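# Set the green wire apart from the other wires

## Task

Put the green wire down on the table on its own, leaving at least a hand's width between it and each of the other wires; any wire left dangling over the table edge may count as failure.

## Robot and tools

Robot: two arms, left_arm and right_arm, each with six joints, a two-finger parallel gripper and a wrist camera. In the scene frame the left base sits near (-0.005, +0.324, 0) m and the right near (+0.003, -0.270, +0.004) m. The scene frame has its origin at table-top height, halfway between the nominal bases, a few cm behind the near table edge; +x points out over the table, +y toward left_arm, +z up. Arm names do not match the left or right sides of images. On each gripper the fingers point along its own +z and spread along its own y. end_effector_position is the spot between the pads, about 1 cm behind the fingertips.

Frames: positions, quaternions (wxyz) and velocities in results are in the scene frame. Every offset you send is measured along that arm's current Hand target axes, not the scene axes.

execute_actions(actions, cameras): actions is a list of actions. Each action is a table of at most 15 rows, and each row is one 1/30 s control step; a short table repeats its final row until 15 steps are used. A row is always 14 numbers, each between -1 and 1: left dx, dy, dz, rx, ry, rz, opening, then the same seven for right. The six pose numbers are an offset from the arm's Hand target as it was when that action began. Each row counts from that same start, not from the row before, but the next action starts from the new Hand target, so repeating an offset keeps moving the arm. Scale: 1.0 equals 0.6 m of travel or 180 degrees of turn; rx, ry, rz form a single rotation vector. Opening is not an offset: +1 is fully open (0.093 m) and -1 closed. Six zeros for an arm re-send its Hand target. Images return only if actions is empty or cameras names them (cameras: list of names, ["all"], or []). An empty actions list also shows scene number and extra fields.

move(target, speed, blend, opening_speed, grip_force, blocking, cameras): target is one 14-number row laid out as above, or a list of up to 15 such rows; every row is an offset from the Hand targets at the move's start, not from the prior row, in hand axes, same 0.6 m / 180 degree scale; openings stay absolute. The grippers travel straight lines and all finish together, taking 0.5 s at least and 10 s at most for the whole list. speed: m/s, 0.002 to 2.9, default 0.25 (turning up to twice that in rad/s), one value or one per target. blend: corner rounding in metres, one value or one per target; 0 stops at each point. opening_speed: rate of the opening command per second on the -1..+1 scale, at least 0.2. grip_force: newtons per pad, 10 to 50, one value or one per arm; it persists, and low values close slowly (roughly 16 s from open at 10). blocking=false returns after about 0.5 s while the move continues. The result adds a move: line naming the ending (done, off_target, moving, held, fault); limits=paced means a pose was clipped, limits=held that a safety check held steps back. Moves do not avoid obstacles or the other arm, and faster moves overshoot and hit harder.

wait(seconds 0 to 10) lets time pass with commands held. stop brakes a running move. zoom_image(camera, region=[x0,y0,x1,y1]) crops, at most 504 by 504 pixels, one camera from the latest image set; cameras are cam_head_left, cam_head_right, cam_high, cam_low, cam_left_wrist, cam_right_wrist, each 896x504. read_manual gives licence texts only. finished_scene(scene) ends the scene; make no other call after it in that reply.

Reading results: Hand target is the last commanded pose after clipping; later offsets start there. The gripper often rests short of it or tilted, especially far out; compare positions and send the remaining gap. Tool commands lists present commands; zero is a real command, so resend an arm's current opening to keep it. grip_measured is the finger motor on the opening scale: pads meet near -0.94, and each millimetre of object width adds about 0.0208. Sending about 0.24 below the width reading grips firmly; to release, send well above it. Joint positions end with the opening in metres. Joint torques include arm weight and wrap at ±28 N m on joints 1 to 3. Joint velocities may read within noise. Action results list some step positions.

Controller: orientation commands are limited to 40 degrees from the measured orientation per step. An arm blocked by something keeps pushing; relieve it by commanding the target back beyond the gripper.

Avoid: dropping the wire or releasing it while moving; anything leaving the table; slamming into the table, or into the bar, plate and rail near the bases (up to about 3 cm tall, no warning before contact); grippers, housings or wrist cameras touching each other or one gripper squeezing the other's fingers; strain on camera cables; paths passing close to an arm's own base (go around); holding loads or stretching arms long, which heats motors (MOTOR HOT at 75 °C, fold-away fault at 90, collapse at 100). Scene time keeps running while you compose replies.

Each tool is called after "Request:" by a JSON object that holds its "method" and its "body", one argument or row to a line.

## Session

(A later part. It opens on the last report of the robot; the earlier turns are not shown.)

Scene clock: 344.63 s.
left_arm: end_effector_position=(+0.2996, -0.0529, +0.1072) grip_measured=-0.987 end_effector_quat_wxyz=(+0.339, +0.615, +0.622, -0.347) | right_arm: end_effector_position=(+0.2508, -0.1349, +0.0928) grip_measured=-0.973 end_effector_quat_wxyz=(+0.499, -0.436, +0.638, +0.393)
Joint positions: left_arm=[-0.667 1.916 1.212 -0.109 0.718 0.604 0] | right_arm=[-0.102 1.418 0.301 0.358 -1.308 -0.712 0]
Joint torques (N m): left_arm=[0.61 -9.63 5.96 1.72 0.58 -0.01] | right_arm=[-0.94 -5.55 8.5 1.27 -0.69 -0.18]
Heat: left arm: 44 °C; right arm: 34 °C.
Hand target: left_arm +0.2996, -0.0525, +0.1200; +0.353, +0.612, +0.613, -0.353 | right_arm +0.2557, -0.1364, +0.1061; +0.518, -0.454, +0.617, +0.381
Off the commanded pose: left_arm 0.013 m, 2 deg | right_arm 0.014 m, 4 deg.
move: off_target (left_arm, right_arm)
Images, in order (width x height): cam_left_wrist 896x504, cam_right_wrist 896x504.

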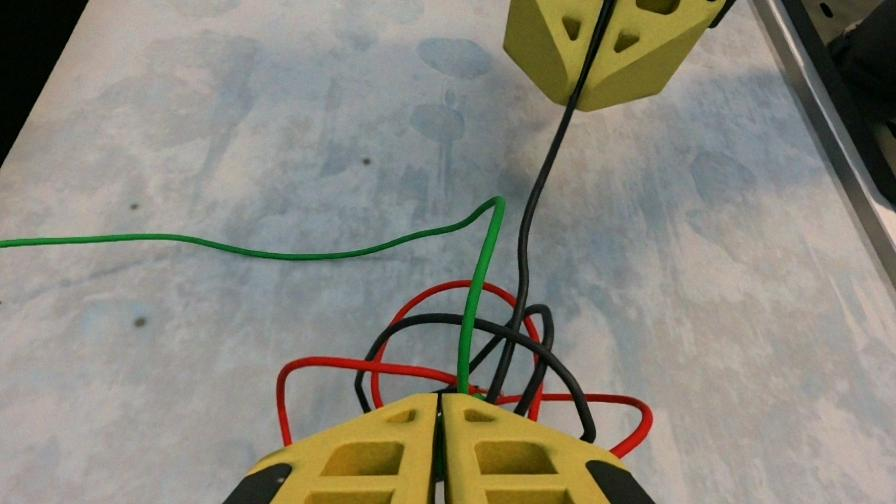

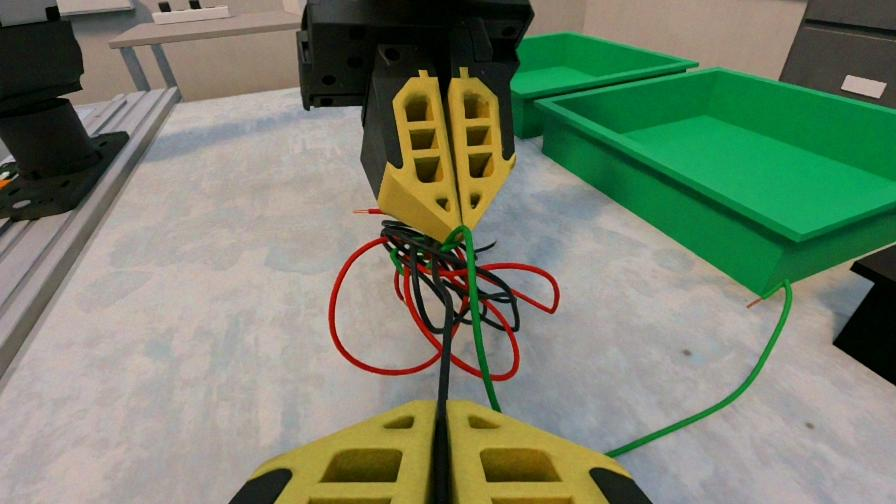

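Request:
{"method": "move", "body": {
  "target": [0, 0, 0, 0, 0, 0, -1, 0.0248, -0.045, -0.141, 0, 0, 0, -1],
  "speed": 0.06,
  "cameras": ["cam_right_wrist", "cam_left_wrist"]
}}

Request:
{"method": "zoom_image", "body": {
  "camera": "cam_right_wrist",
  "region": [300, 120, 600, 420]
}}

Request:
{"method": "zoom_image", "body": {
  "camera": "cam_left_wrist",
  "region": [280, 180, 660, 460]
}}

Scene clock: 349.67 s.
left_arm: end_effector_position=(+0.2999, -0.0541, +0.1091) grip_measured=-0.987 end_effector_quat_wxyz=(+0.342, +0.615, +0.618, -0.349) | right_arm: end_effector_position=(+0.2522, -0.2247, +0.1020) grip_measured=-0.973 end_effector_quat_wxyz=(+0.502, -0.437, +0.664, +0.341)
Joint positions: left_arm=[-0.667 1.916 1.212 -0.099 0.724 0.603 0] | right_arm=[-0.51 1.675 0.748 -1.101 -1.294 -2.067 0]
Joint torques (N m): left_arm=[0.61 -9.63 5.96 1.63 0.51 0] | right_arm=[-0.25 -3.59 7.62 -0.74 -0.81 -0.09]
Heat: left arm: 44 °C; right arm: 34 °C.
Hand target: left_arm +0.2996, -0.0524, +0.1199; +0.353, +0.612, +0.613, -0.353 | right_arm +0.2559, -0.2264, +0.1062; +0.518, -0.454, +0.617, +0.381
Off the commanded pose: left_arm 0.011 m, 2 deg | right_arm 0.006 m, 8 deg.
joint sent to its limit (right arm) — joint 6 (wrist roll), lower limit. The joint targets are off in orientation, not in position.
move: off_target (left_arm, right_arm)
Images, in order (width x height): cam_left_wrist 896x504, cam_right_wrist 896x504.

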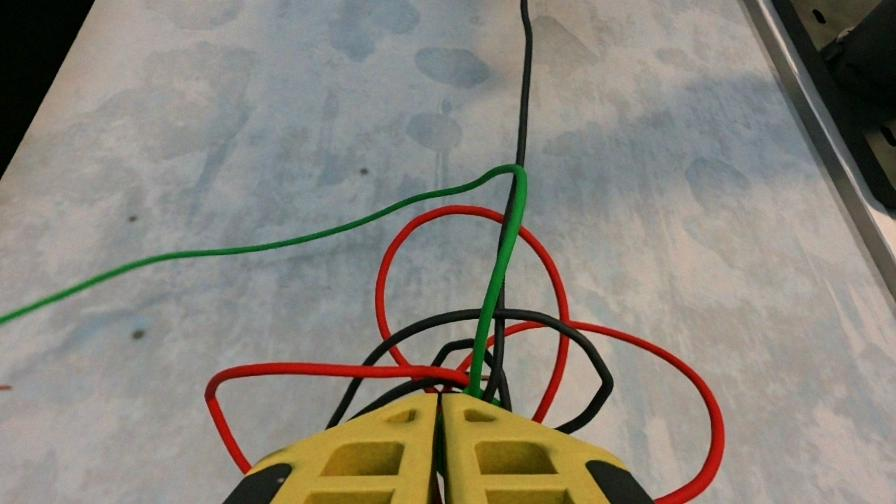

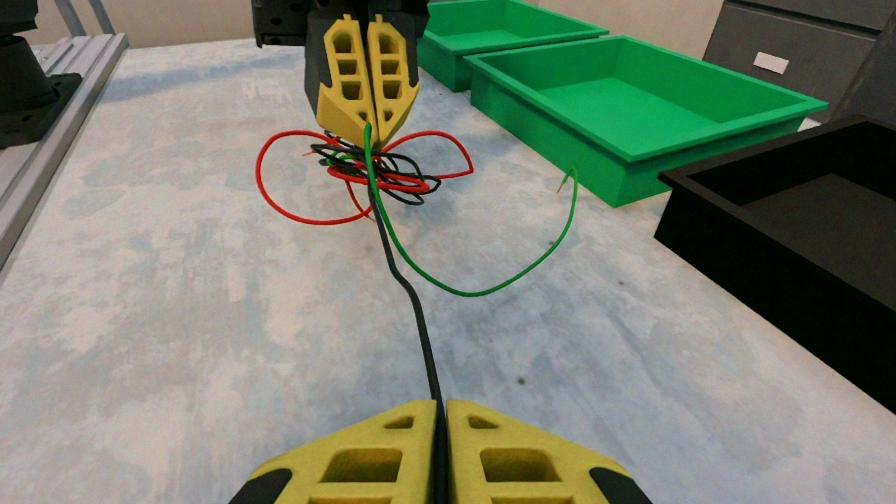

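Scaled by 1.680 from the camera's 896x504 image, which has a finer 1280x720 frame.

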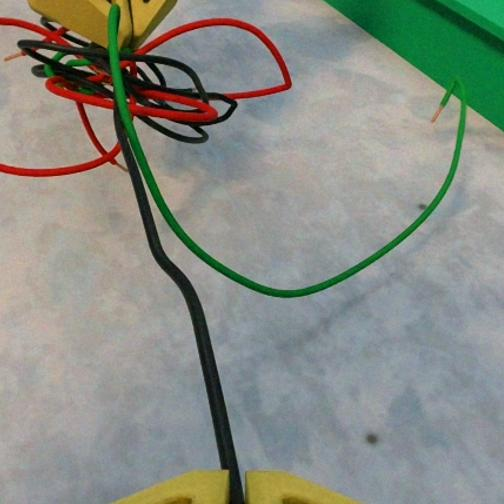

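Scaled by 1.326 from the camera's 896x504 image, which has a finer 1280x720 frame.

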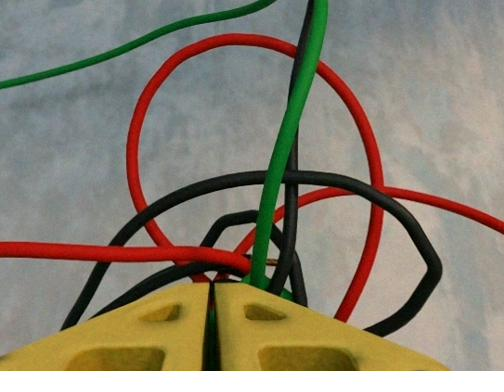

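Request:
{"method": "move", "body": {
  "target": [0, 0, 0, 0, 0, 0, -1, 0.0276, -0.05, -0.1566, 0, 0, 0, -1],
  "speed": 0.06,
  "cameras": ["cam_right_wrist", "cam_left_wrist", "cam_high"]
}}

Request:
{"method": "zoom_image", "body": {
  "camera": "cam_left_wrist",
  "region": [200, 120, 700, 500]
}}

Scene clock: 353.23 s.
left_arm: end_effector_position=(+0.3004, -0.0548, +0.1110) grip_measured=-0.989 end_effector_quat_wxyz=(+0.346, +0.615, +0.615, -0.352) | right_arm: end_effector_position=(+0.2537, -0.3230, +0.1019) grip_measured=-0.973 end_effector_quat_wxyz=(+0.440, -0.376, +0.765, +0.282)
Joint positions: left_arm=[-0.665 1.916 1.212 -0.09 0.732 0.602 0] | right_arm=[-0.815 1.745 0.971 -1.309 -1.053 -2.068 0]
Joint torques (N m): left_arm=[0.49 -9.63 5.96 1.55 0.42 0] | right_arm=[-0.77 -4.56 8.14 -0.95 -0.72 -0.12]
Heat: left arm: 44 °C; right arm: 33 °C.
Hand target: left_arm +0.2996, -0.0525, +0.1200; +0.353, +0.612, +0.613, -0.353 | right_arm +0.2560, -0.3264, +0.1063; +0.518, -0.454, +0.617, +0.381
Off the commanded pose: left_arm 0.009 m, 1 deg | right_arm 0.006 m, 24 deg.
joint sent to its limit (right arm) — joint 6 (wrist roll), lower limit. The joint targets are off in orientation, not in position.
move: off_target (right_arm)
Images, in order (width x height): cam_high 896x504, cam_left_wrist 896x504, cam_right_wrist 896x504.

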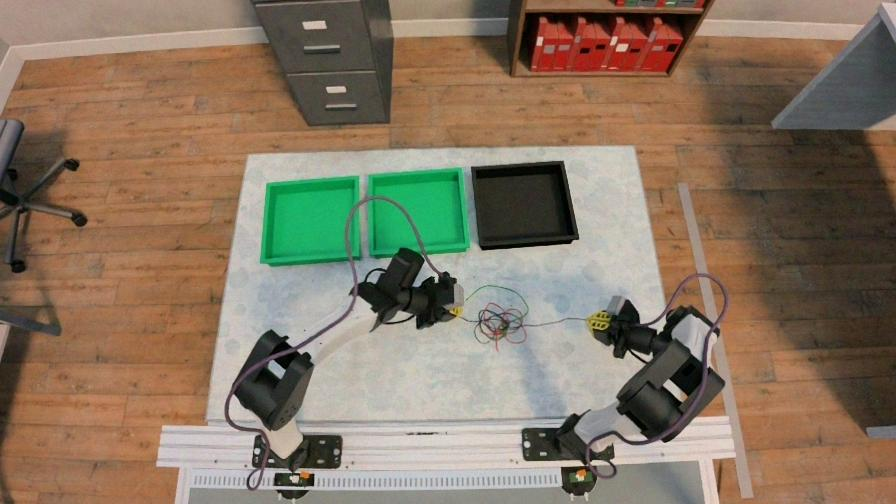

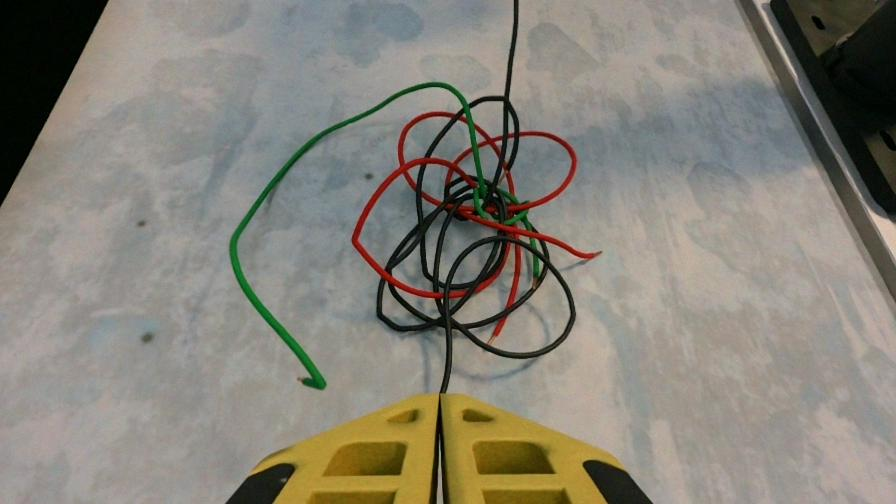

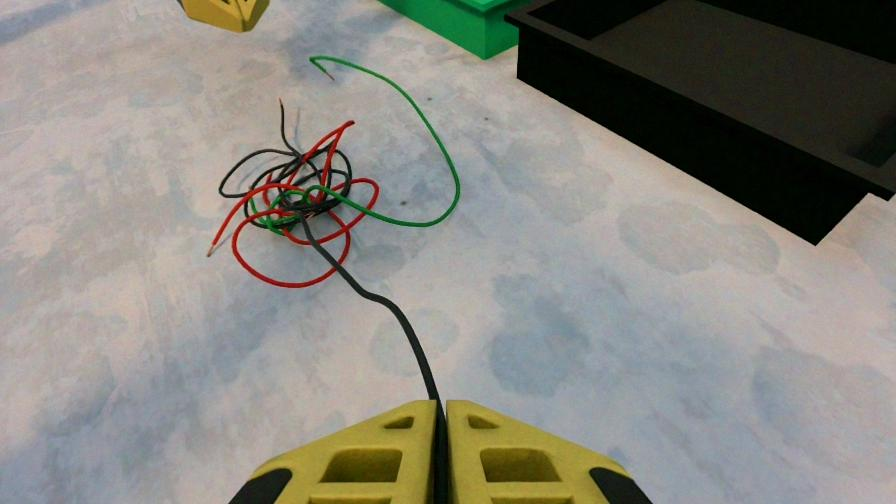

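Scaled by 1.008 from the camera's 896x504 image, which has a finer 1280x720 frame.

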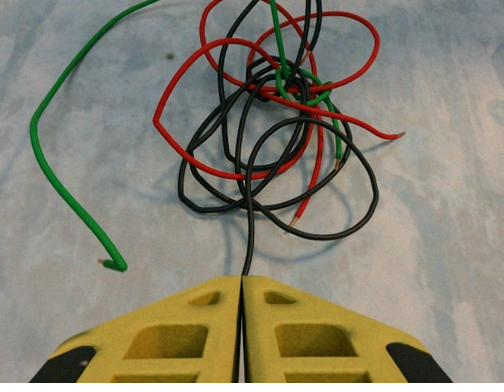

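Request:
{"method": "zoom_image", "body": {
  "camera": "cam_right_wrist",
  "region": [190, 90, 400, 300]
}}

Request:
{"method": "zoom_image", "body": {
  "camera": "cam_left_wrist",
  "region": [340, 80, 620, 380]
}}

Scaled by 2.400 from the camera's 896x504 image, which has a finer 1280x720 frame.

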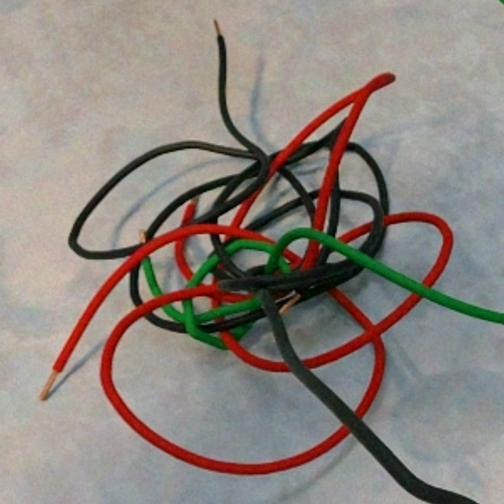

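Scaled by 1.680 from the camera's 896x504 image, which has a finer 1280x720 frame.

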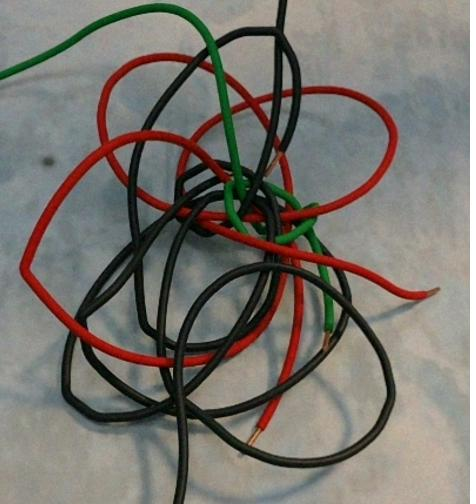

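Request:
{"method": "zoom_image", "body": {
  "camera": "cam_left_wrist",
  "region": [430, 150, 570, 300]
}}

Request:
{"method": "zoom_image", "body": {
  "camera": "cam_right_wrist",
  "region": [230, 170, 340, 250]
}}

Scaled by 3.360 from the camera's 896x504 image, which has a finer 1280x720 frame.

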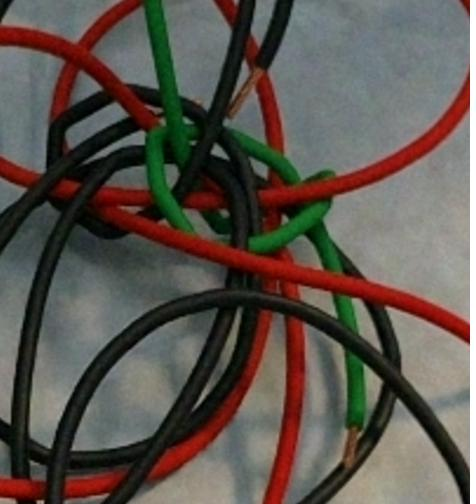

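Scaled by 4.582 from the camera's 896x504 image, which has a finer 1280x720 frame.

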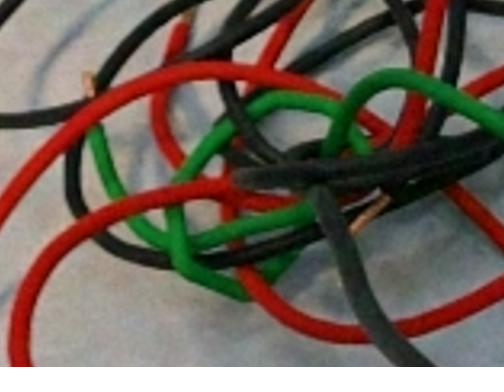

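Request:
{"method": "move", "body": {
  "target": [-0.0112, -0.0393, 0.1522, 0, 0.167, 0, -0.7, 0, 0, 0, 0, 0, 0, -1],
  "speed": 0.15,
  "cameras": ["cam_left_wrist", "cam_right_wrist"]
}}

Request:
{"method": "zoom_image", "body": {
  "camera": "cam_left_wrist",
  "region": [300, 200, 660, 504]
}}

Request:
{"method": "zoom_image", "body": {
  "camera": "cam_right_wrist",
  "region": [190, 50, 400, 300]
}}

Scene clock: 371.57 s.
left_arm: end_effector_position=(+0.2755, -0.1267, +0.0689) grip_measured=-0.701 end_effector_quat_wxyz=(+0.172, +0.684, +0.685, -0.180) | right_arm: end_effector_position=(+0.2532, -0.3228, +0.1018) grip_measured=-0.973 end_effector_quat_wxyz=(+0.439, -0.376, +0.765, +0.283)
Joint positions: left_arm=[-0.929 2.264 1.879 -0.788 0.282 0.586 0.012] | right_arm=[-0.815 1.745 0.971 -1.311 -1.051 -2.068 0]
Joint torques (N m): left_arm=[-0.55 -9.55 10.95 0.86 0.2 -0.03] | right_arm=[-0.77 -4.42 8.25 -0.94 -0.69 -0.09]
Heat: left arm: 45 °C; right arm: 33 °C.
Hand target: left_arm +0.2761, -0.1349, +0.0801; +0.182, +0.683, +0.684, -0.182 | right_arm +0.2561, -0.3264, +0.1063; +0.518, -0.454, +0.617, +0.381
Off the commanded pose: left_arm 0.014 m, 1 deg | right_arm 0.006 m, 24 deg.
joint sent to its limit (right arm) — joint 6 (wrist roll), lower limit. The joint targets are off in orientation, not in position.
move: off_target (left_arm, right_arm)
Images, in order (width x height): cam_left_wrist 896x504, cam_right_wrist 896x504.

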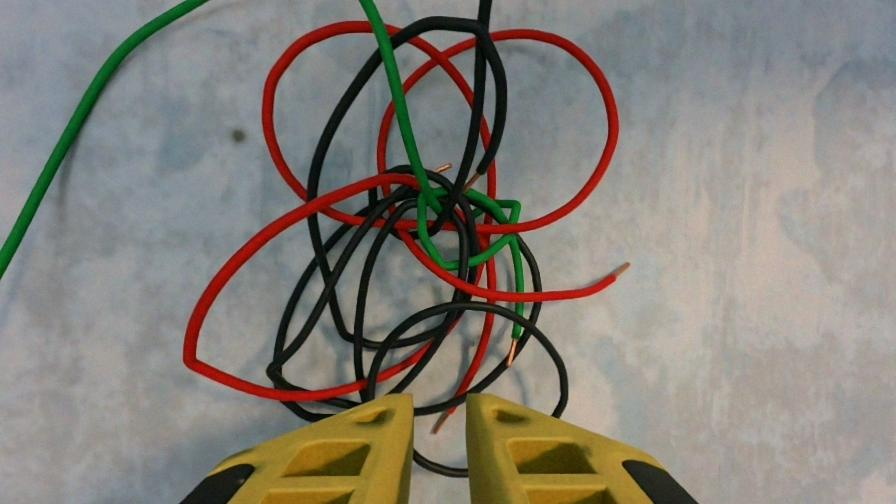

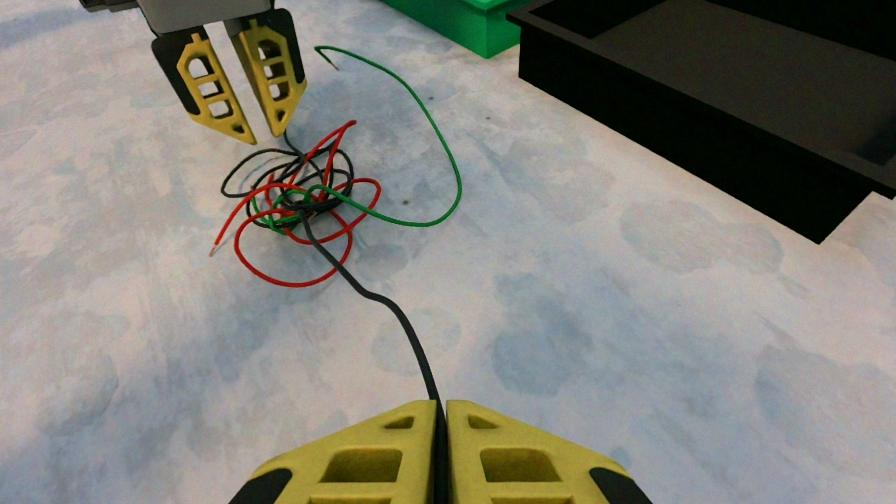

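Scaled by 1.400 from the camera's 896x504 image, which has a finer 1280x720 frame.

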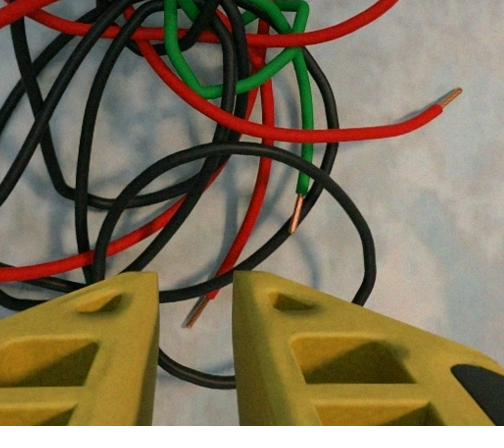

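Scaled by 2.016 from the camera's 896x504 image, which has a finer 1280x720 frame.

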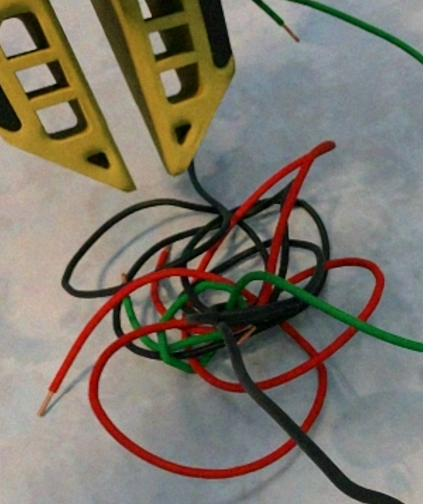

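Request:
{"method": "zoom_image", "body": {
  "camera": "cam_left_wrist",
  "region": [370, 140, 560, 300]
}}

Request:
{"method": "zoom_image", "body": {
  "camera": "cam_left_wrist",
  "region": [400, 150, 500, 250]
}}

Scaled by 2.653 from the camera's 896x504 image, which has a finer 1280x720 frame.

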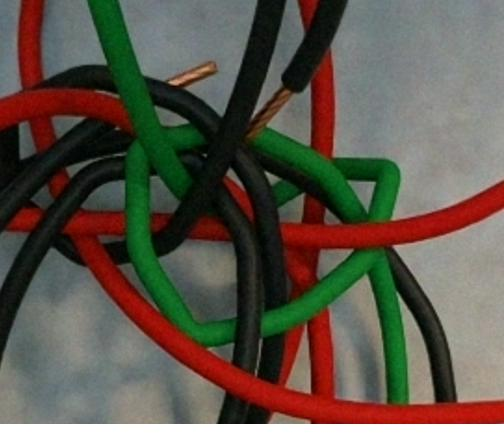

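Scaled by 5.040 from the camera's 896x504 image, which has a finer 1280x720 frame.

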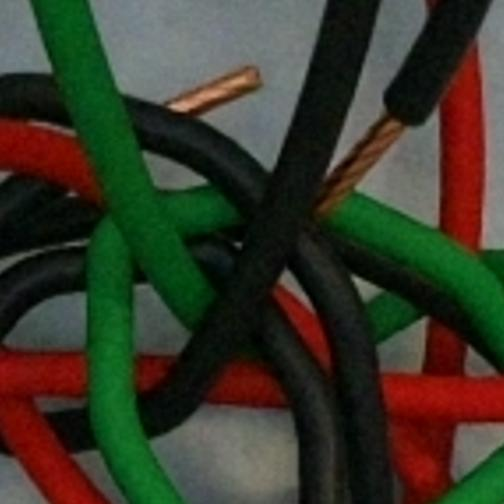

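Request:
{"method": "move", "body": {
  "target": [-0.027, -0.0017, 0.0636, 0, 0, 0, -0.79, 0, 0, 0, 0, 0, 0, -1],
  "speed": 0.1,
  "cameras": ["cam_left_wrist"]
}}

Request:
{"method": "zoom_image", "body": {
  "camera": "cam_left_wrist",
  "region": [320, 240, 640, 504]
}}

Scene clock: 383.20 s.
left_arm: end_effector_position=(+0.2748, -0.1563, +0.0449) grip_measured=-0.789 end_effector_quat_wxyz=(+0.167, +0.684, +0.687, -0.179) | right_arm: end_effector_position=(+0.2532, -0.3228, +0.1018) grip_measured=-0.973 end_effector_quat_wxyz=(+0.439, -0.376, +0.765, +0.283)
Joint positions: left_arm=[-0.965 2.394 2.009 -0.788 0.268 0.55 0.007] | right_arm=[-0.815 1.745 0.971 -1.311 -1.051 -2.068 0]
Joint torques (N m): left_arm=[-0.88 -9.94 10.86 1.02 0.16 -0.04] | right_arm=[-0.85 -4.33 8.23 -0.94 -0.69 -0.1]
Heat: left arm: 45 °C; right arm: 33 °C.
Hand target: left_arm +0.2750, -0.1680, +0.0553; +0.182, +0.683, +0.683, -0.183 | right_arm +0.2561, -0.3264, +0.1063; +0.518, -0.454, +0.617, +0.381
Off the commanded pose: left_arm 0.015 m, 2 deg | right_arm 0.006 m, 24 deg.
joint sent to its limit (right arm) — joint 6 (wrist roll), lower limit. The joint targets are off in orientation, not in position.
move: off_target (left_arm, right_arm)
Images, in order (width x height): cam_left_wrist 896x504.

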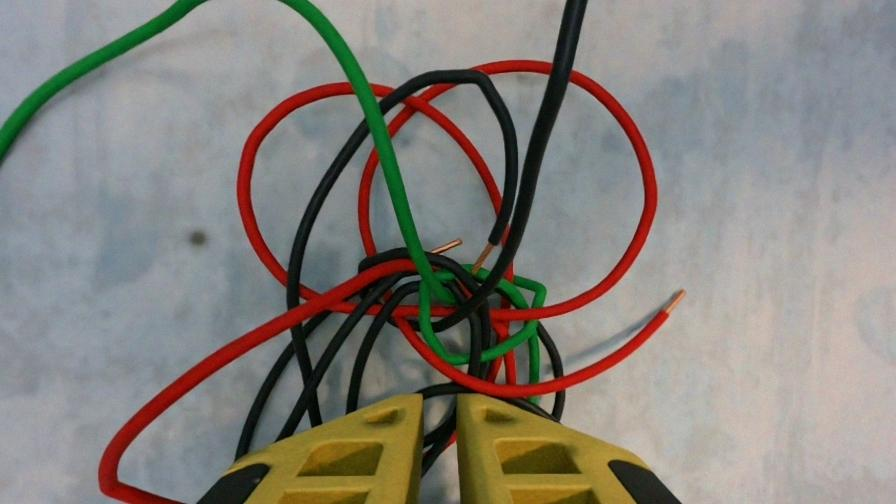

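Scaled by 1.575 from the camera's 896x504 image, which has a finer 1280x720 frame.

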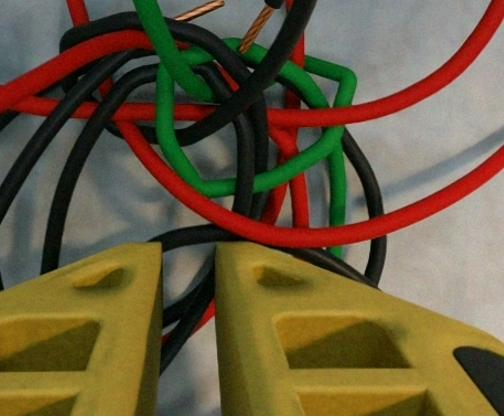

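Request:
{"method": "move", "body": {
  "target": [-0.0347, 0, 0.0122, 0, 0, 0, -0.79, 0, 0, 0, 0, 0, 0, -1],
  "speed": 0.08,
  "cameras": ["cam_left_wrist"]
}}

Request:
{"method": "zoom_image", "body": {
  "camera": "cam_left_wrist",
  "region": [340, 300, 600, 504]
}}

Scene clock: 387.00 s.
left_arm: end_effector_position=(+0.2774, -0.1815, +0.0487) grip_measured=-0.789 end_effector_quat_wxyz=(+0.174, +0.684, +0.685, -0.180) | right_arm: end_effector_position=(+0.2532, -0.3228, +0.1018) grip_measured=-0.973 end_effector_quat_wxyz=(+0.439, -0.376, +0.765, +0.283)
Joint positions: left_arm=[-0.99 2.493 2.196 -0.856 0.256 0.527 0.007] | right_arm=[-0.815 1.745 0.971 -1.311 -1.051 -2.068 0]
Joint torques (N m): left_arm=[-0.81 -10.65 10.97 0.9 0.17 -0.04] | right_arm=[-0.77 -4.36 8.2 -0.93 -0.7 -0.1]
Heat: left arm: 46 °C; right arm: 33 °C.
Hand target: left_arm +0.2750, -0.1897, +0.0591; +0.182, +0.683, +0.683, -0.182 | right_arm +0.2561, -0.3264, +0.1063; +0.518, -0.454, +0.617, +0.381
Off the commanded pose: left_arm 0.014 m, 1 deg | right_arm 0.006 m, 24 deg.
joint sent to its limit (right arm) — joint 6 (wrist roll), lower limit. The joint targets are off in orientation, not in position.
move: off_target (left_arm, right_arm)
Images, in order (width x height): cam_left_wrist 896x504.

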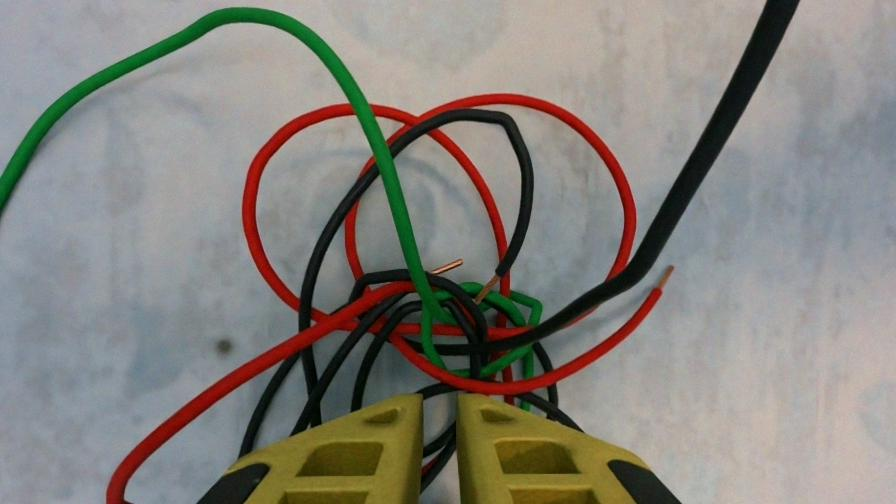

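Scaled by 1.938 from the camera's 896x504 image, which has a finer 1280x720 frame.

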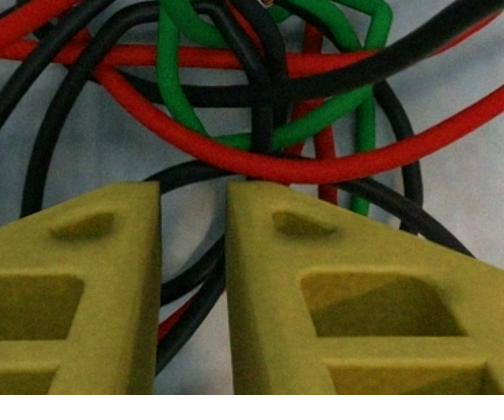

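Request:
{"method": "move", "body": {
  "target": [
    [-0.0249, 0, -0.0434, 0, 0, 0, -0.79, 0, 0, 0, 0, 0, 0, -1],
    [-0.0539, 0, -0.0268, 0, 0, 0, -0.79, 0, 0, 0, 0, 0, 0, -1]
  ],
  "speed": 0.1,
  "blend": [0.01, 0],
  "cameras": ["cam_left_wrist"]
}}

Request:
{"method": "zoom_image", "body": {
  "camera": "cam_left_wrist",
  "region": [320, 260, 620, 504]
}}

Scene clock: 391.60 s.
left_arm: end_effector_position=(+0.2776, -0.2043, +0.0777) grip_measured=-0.789 end_effector_quat_wxyz=(+0.174, +0.684, +0.685, -0.179) | right_arm: end_effector_position=(+0.2532, -0.3228, +0.1018) grip_measured=-0.973 end_effector_quat_wxyz=(+0.439, -0.376, +0.765, +0.283)
Joint positions: left_arm=[-1.014 2.673 2.649 -1.126 0.246 0.506 0.007] | right_arm=[-0.815 1.745 0.971 -1.311 -1.051 -2.068 0]
Joint torques (N m): left_arm=[-0.55 -11.33 10.86 0.87 0.17 -0.03] | right_arm=[-0.75 -4.33 8.24 -0.94 -0.71 -0.08]
Heat: left arm: 46 °C; right arm: 33 °C.
Hand target: left_arm +0.2751, -0.2097, +0.0893; +0.182, +0.683, +0.683, -0.182 | right_arm +0.2561, -0.3264, +0.1063; +0.518, -0.454, +0.617, +0.381
Off the commanded pose: left_arm 0.013 m, 1 deg | right_arm 0.006 m, 24 deg.
joint sent to its limit (right arm) — joint 6 (wrist roll), lower limit. The joint targets are off in orientation, not in position.
move: off_target (left_arm, right_arm)
Images, in order (width x height): cam_left_wrist 896x504.

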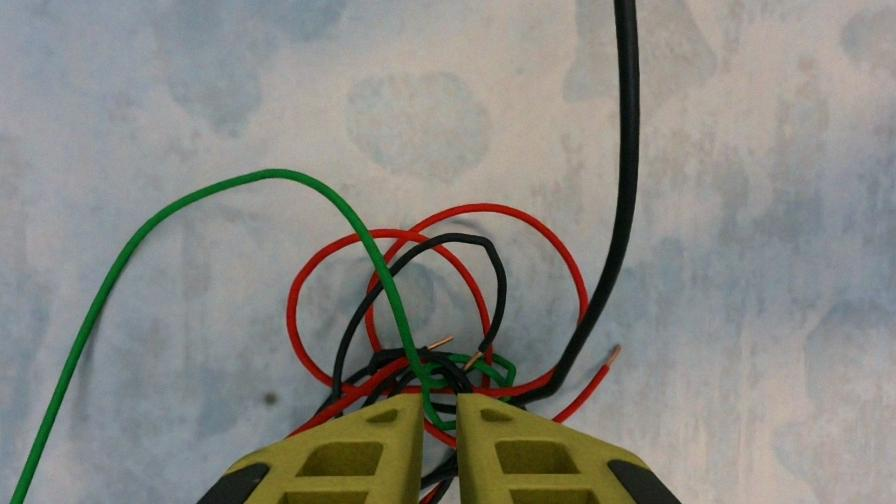

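Scaled by 1.680 from the camera's 896x504 image, which has a finer 1280x720 frame.

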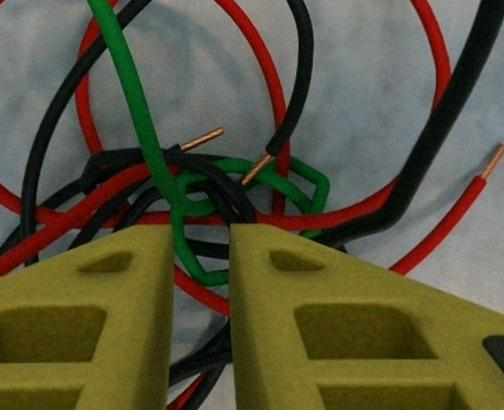

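Request:
{"method": "move", "body": {
  "target": [0.0526, -0.0025, 0.0448, 0, 0, 0, -0.79, 0, 0, 0, 0, 0, 0, -1],
  "speed": 0.08,
  "cameras": ["cam_left_wrist"]
}}

Request:
{"method": "zoom_image", "body": {
  "camera": "cam_left_wrist",
  "region": [340, 300, 600, 504]
}}

Scene clock: 395.03 s.
left_arm: end_effector_position=(+0.2707, -0.1948, +0.0431) grip_measured=-0.789 end_effector_quat_wxyz=(+0.170, +0.685, +0.686, -0.180) | right_arm: end_effector_position=(+0.2532, -0.3228, +0.1018) grip_measured=-0.973 end_effector_quat_wxyz=(+0.439, -0.376, +0.765, +0.283)
Joint positions: left_arm=[-1.014 2.551 2.282 -0.887 0.248 0.506 0.007] | right_arm=[-0.815 1.745 0.971 -1.311 -1.05 -2.068 0]
Joint torques (N m): left_arm=[0.47 -12.77 5.24 1.3 0.21 0.1] | right_arm=[-0.77 -4.42 8.34 -0.94 -0.73 -0.1]
Heat: left arm: 47 °C; right arm: 33 °C.
Hand target: left_arm +0.2736, -0.1957, +0.0503; +0.182, +0.683, +0.683, -0.182 | right_arm +0.2561, -0.3264, +0.1062; +0.518, -0.454, +0.617, +0.381
Off the commanded pose: left_arm 0.008 m, 2 deg | right_arm 0.006 m, 24 deg.
joint sent to its limit (right arm) — joint 6 (wrist roll), lower limit. The joint targets are off in orientation, not in position.
move: off_target (right_arm)
Images, in order (width x height): cam_left_wrist 896x504.

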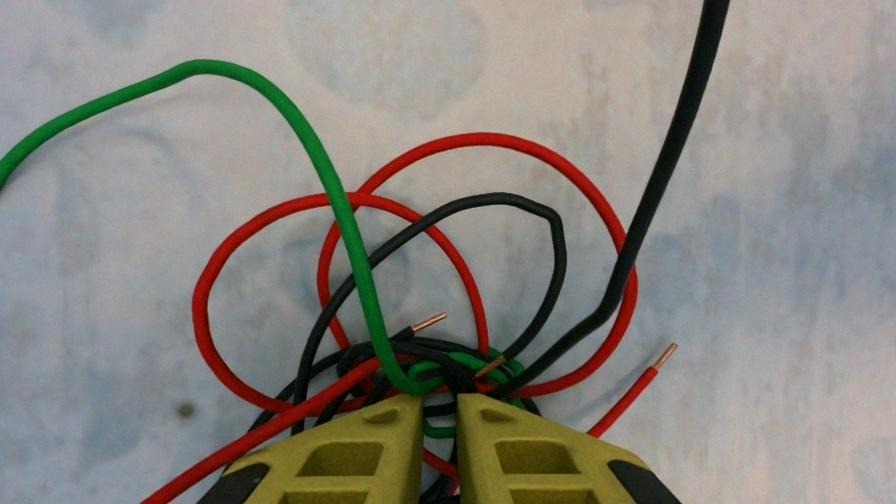

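Scaled by 1.938 from the camera's 896x504 image, which has a finer 1280x720 frame.

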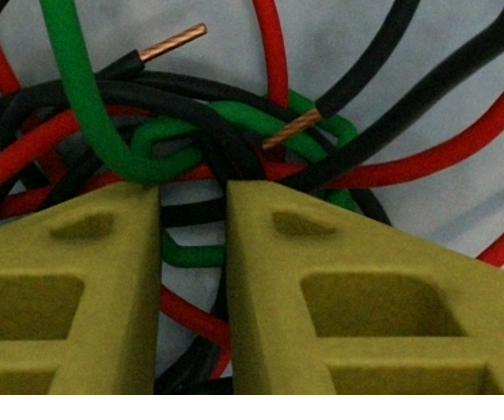

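Request:
{"method": "move", "body": {
  "target": [
    [-0.01, 0.01, -0.0174, 0, 0, 0, -0.79, 0, 0, 0, 0, 0, 0, -1],
    [0.0174, 0.0083, 0.0169, 0, 0, 0, -0.79, 0, 0, 0, 0, 0, 0, -1]
  ],
  "speed": 0.06,
  "cameras": ["cam_left_wrist"]
}}

Request:
{"method": "zoom_image", "body": {
  "camera": "cam_left_wrist",
  "region": [340, 300, 600, 504]
}}

Scene clock: 398.40 s.
left_arm: end_effector_position=(+0.2764, -0.1945, +0.0407) grip_measured=-0.789 end_effector_quat_wxyz=(+0.180, +0.680, +0.686, -0.188) | right_arm: end_effector_position=(+0.2532, -0.3228, +0.1018) grip_measured=-0.973 end_effector_quat_wxyz=(+0.439, -0.376, +0.765, +0.283)
Joint positions: left_arm=[-1.001 2.537 2.235 -0.832 0.263 0.506 0.007] | right_arm=[-0.815 1.745 0.971 -1.311 -1.05 -2.068 0]
Joint torques (N m): left_arm=[0.51 -11.63 4.66 1.28 0.11 0.22] | right_arm=[-0.88 -4.36 8.31 -0.95 -0.71 -0.1]
Heat: left arm: 48 °C; right arm: 33 °C.
Hand target: left_arm +0.2786, -0.1917, +0.0362; +0.182, +0.683, +0.683, -0.182 | right_arm +0.2561, -0.3264, +0.1062; +0.518, -0.454, +0.617, +0.381
Off the commanded pose: left_arm 0.006 m, 1 deg | right_arm 0.006 m, 24 deg.
joint sent to its limit (right arm) — joint 6 (wrist roll), lower limit. The joint targets are off in orientation, not in position.
move: off_target (right_arm)
Images, in order (width x height): cam_left_wrist 896x504.

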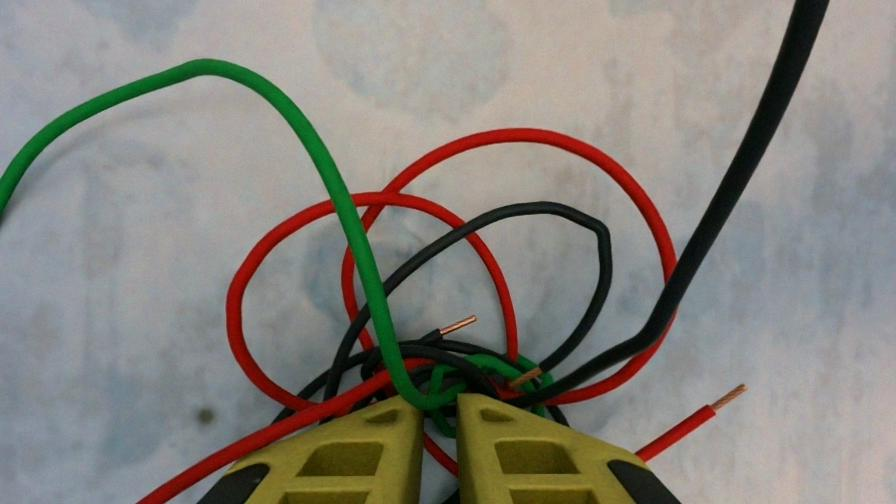

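Scaled by 1.938 from the camera's 896x504 image, which has a finer 1280x720 frame.

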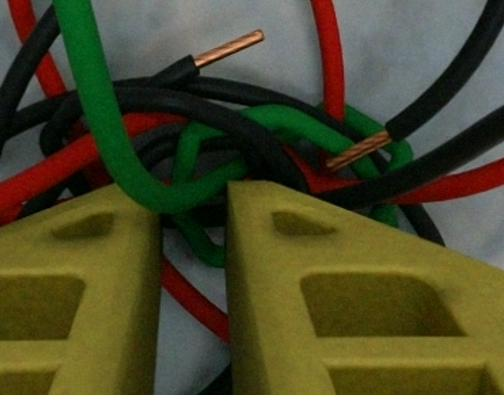

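Request:
{"method": "move", "body": {
  "target": [
    [-0.0415, 0, -0.0723, 0, 0, 0, -0.79, 0, 0, 0, 0, 0, 0, -1],
    [-0.0415, 0, -0.0723, 0, 0, 0, -0.79, 0.0077, -0.014, -0.0439, 0, 0, 0, -1]
  ],
  "speed": 0.1,
  "cameras": ["cam_left_wrist", "cam_right_wrist"]
}}

Request:
{"method": "zoom_image", "body": {
  "camera": "cam_left_wrist",
  "region": [320, 240, 640, 504]
}}

Scene clock: 411.03 s.
left_arm: end_effector_position=(+0.2741, -0.1880, +0.0717) grip_measured=-0.789 end_effector_quat_wxyz=(+0.167, +0.681, +0.690, -0.182) | right_arm: end_effector_position=(+0.2544, -0.3501, +0.1022) grip_measured=-0.973 end_effector_quat_wxyz=(+0.424, -0.360, +0.783, +0.278)
Joint positions: left_arm=[-1.001 2.537 2.37 -0.996 0.257 0.506 0.007] | right_arm=[-0.874 1.801 1.063 -1.366 -1 -2.068 0]
Joint torques (N m): left_arm=[0.35 -11.37 10.96 0.88 0.16 0.2] | right_arm=[-1.18 -4.97 8.13 -0.97 -0.7 -0.1]
Heat: left arm: 53 °C; right arm: 33 °C.
Hand target: left_arm +0.2785, -0.1916, +0.0862; +0.182, +0.683, +0.683, -0.182 | right_arm +0.2561, -0.3545, +0.1063; +0.517, -0.454, +0.617, +0.381
Off the commanded pose: left_arm 0.016 m, 2 deg | right_arm 0.006 m, 27 deg.
joint sent to its limit (right arm) — joint 6 (wrist roll), lower limit. The joint targets are off in orientation, not in position.
move: off_target (left_arm, right_arm)
Images, in order (width x height): cam_left_wrist 896x504, cam_right_wrist 896x504.

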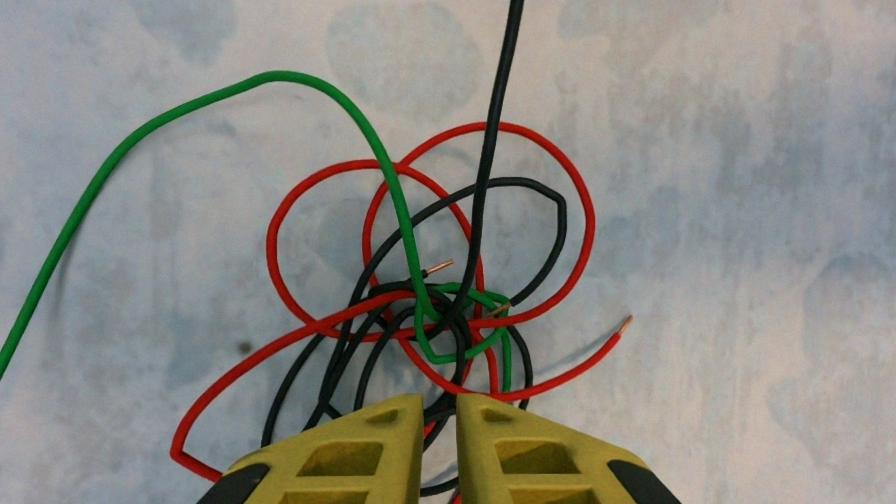

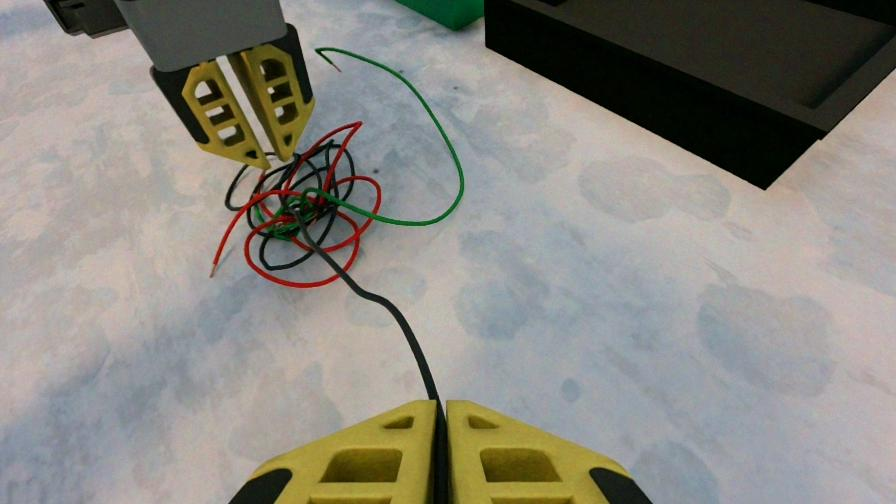

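Scaled by 1.575 from the camera's 896x504 image, which has a finer 1280x720 frame.

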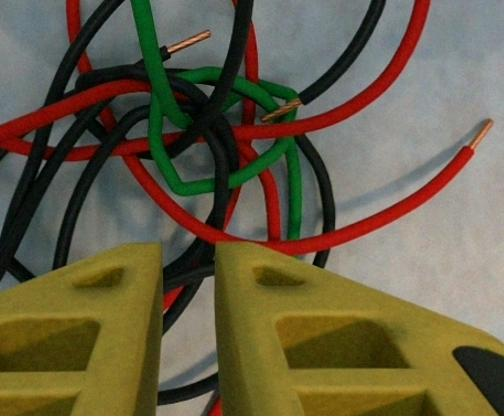

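Request:
{"method": "move", "body": {
  "target": [
    [-0.0217, -0.0017, 0.0125, 0, 0, 0, -0.75, 0, 0, 0, 0, 0, 0, -1],
    [0.0152, -0.0038, 0.0567, 0, 0, 0, -0.75, 0, 0, 0, 0, 0, 0, -1]
  ],
  "speed": 0.08,
  "cameras": ["cam_left_wrist"]
}}

Request:
{"method": "zoom_image", "body": {
  "camera": "cam_left_wrist",
  "region": [340, 280, 600, 504]
}}

Scene clock: 417.20 s.
left_arm: end_effector_position=(+0.2784, -0.1941, +0.0375) grip_measured=-0.751 end_effector_quat_wxyz=(+0.162, +0.681, +0.692, -0.178) | right_arm: end_effector_position=(+0.2538, -0.3498, +0.1022) grip_measured=-0.973 end_effector_quat_wxyz=(+0.422, -0.360, +0.784, +0.279)
Joint positions: left_arm=[-1.001 2.599 2.356 -0.932 0.251 0.506 0.009] | right_arm=[-0.874 1.801 1.063 -1.369 -0.998 -2.068 0]
Joint torques (N m): left_arm=[-0.61 -13.82 5.48 1.31 0.18 0.1] | right_arm=[-1.17 -4.93 8.31 -1 -0.7 -0.1]
Heat: left arm: 54 °C; right arm: 33 °C.
Hand target: left_arm +0.2763, -0.2007, +0.0521; +0.182, +0.683, +0.683, -0.182 | right_arm +0.2561, -0.3544, +0.1063; +0.518, -0.454, +0.617, +0.381
Off the commanded pose: left_arm 0.016 m, 3 deg | right_arm 0.007 m, 27 deg.
joint sent to its limit (right arm) — joint 6 (wrist roll), lower limit. The joint targets are off in orientation, not in position.
move: off_target (left_arm, right_arm)
Images, in order (width x height): cam_left_wrist 896x504.

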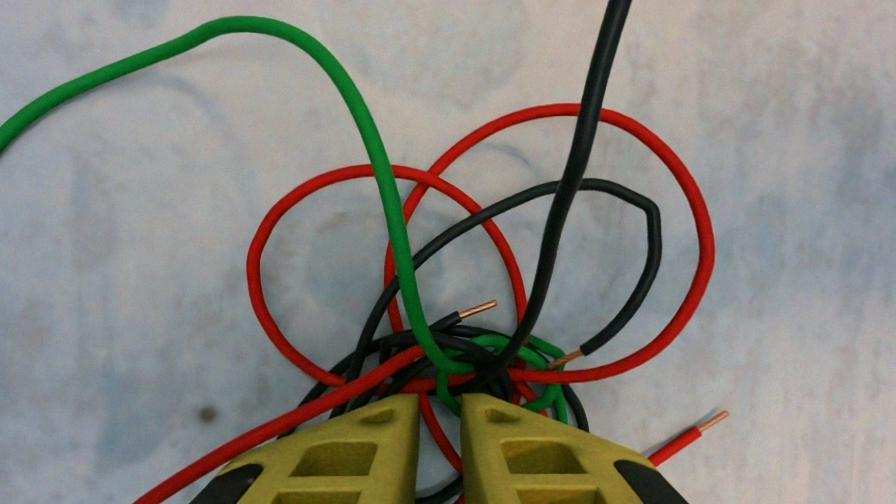

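Scaled by 1.938 from the camera's 896x504 image, which has a finer 1280x720 frame.

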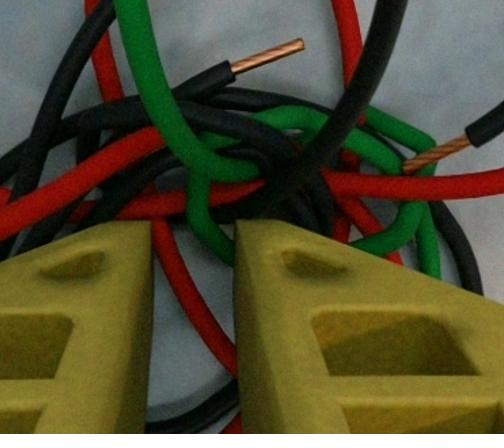

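Request:
{"method": "move", "body": {
  "target": [
    [-0.0253, -0.0038, -0.0298, 0, 0, 0, -0.75, 0, 0, 0, 0, 0, 0, -1],
    [-0.0065, -0.0038, 0.0172, 0, 0, 0, -0.75, 0, 0, 0, 0, 0, 0, -1]
  ],
  "speed": 0.08,
  "cameras": ["cam_left_wrist"]
}}

Request:
{"method": "zoom_image", "body": {
  "camera": "cam_left_wrist",
  "region": [340, 280, 600, 504]
}}

Scene clock: 421.90 s.
left_arm: end_effector_position=(+0.2811, -0.2033, +0.0467) grip_measured=-0.751 end_effector_quat_wxyz=(+0.180, +0.682, +0.686, -0.181) | right_arm: end_effector_position=(+0.2538, -0.3498, +0.1022) grip_measured=-0.973 end_effector_quat_wxyz=(+0.422, -0.360, +0.784, +0.279)
Joint positions: left_arm=[-1.006 2.609 2.397 -0.925 0.249 0.506 0.009] | right_arm=[-0.874 1.801 1.063 -1.369 -0.998 -2.068 0]
Joint torques (N m): left_arm=[-1.14 -11.43 6.27 1.27 0.14 -0.02] | right_arm=[-1.09 -4.83 8.28 -0.99 -0.69 -0.08]
Heat: left arm: 57 °C; right arm: 33 °C.
Hand target: left_arm +0.2741, -0.2092, +0.0451; +0.182, +0.683, +0.684, -0.182 | right_arm +0.2561, -0.3544, +0.1063; +0.518, -0.454, +0.617, +0.381
Off the commanded pose: left_arm 0.009 m, 0 deg | right_arm 0.007 m, 27 deg.
joint sent to its limit (right arm) — joint 6 (wrist roll), lower limit. The joint targets are off in orientation, not in position.
move: off_target (right_arm)
Images, in order (width x height): cam_left_wrist 896x504.

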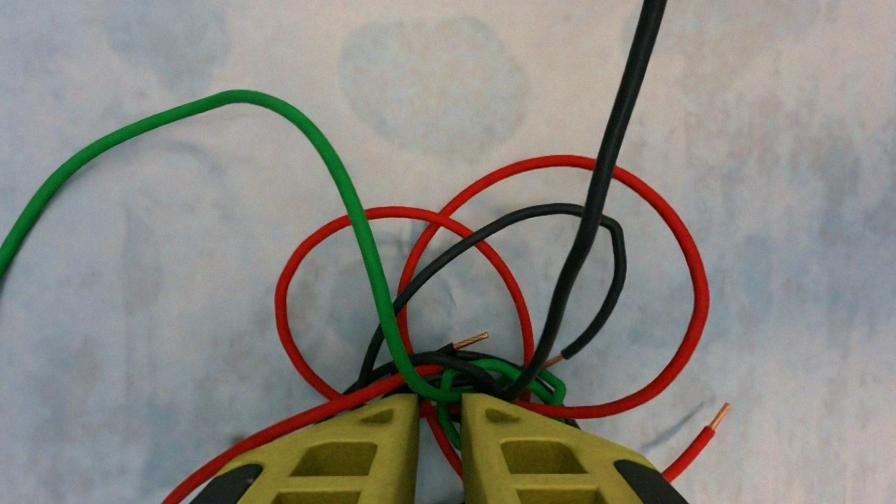

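Scaled by 1.938 from the camera's 896x504 image, which has a finer 1280x720 frame.

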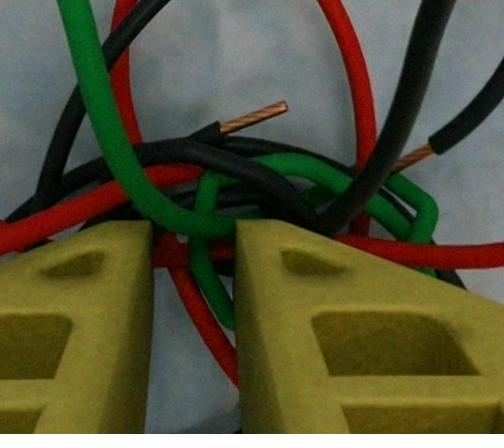

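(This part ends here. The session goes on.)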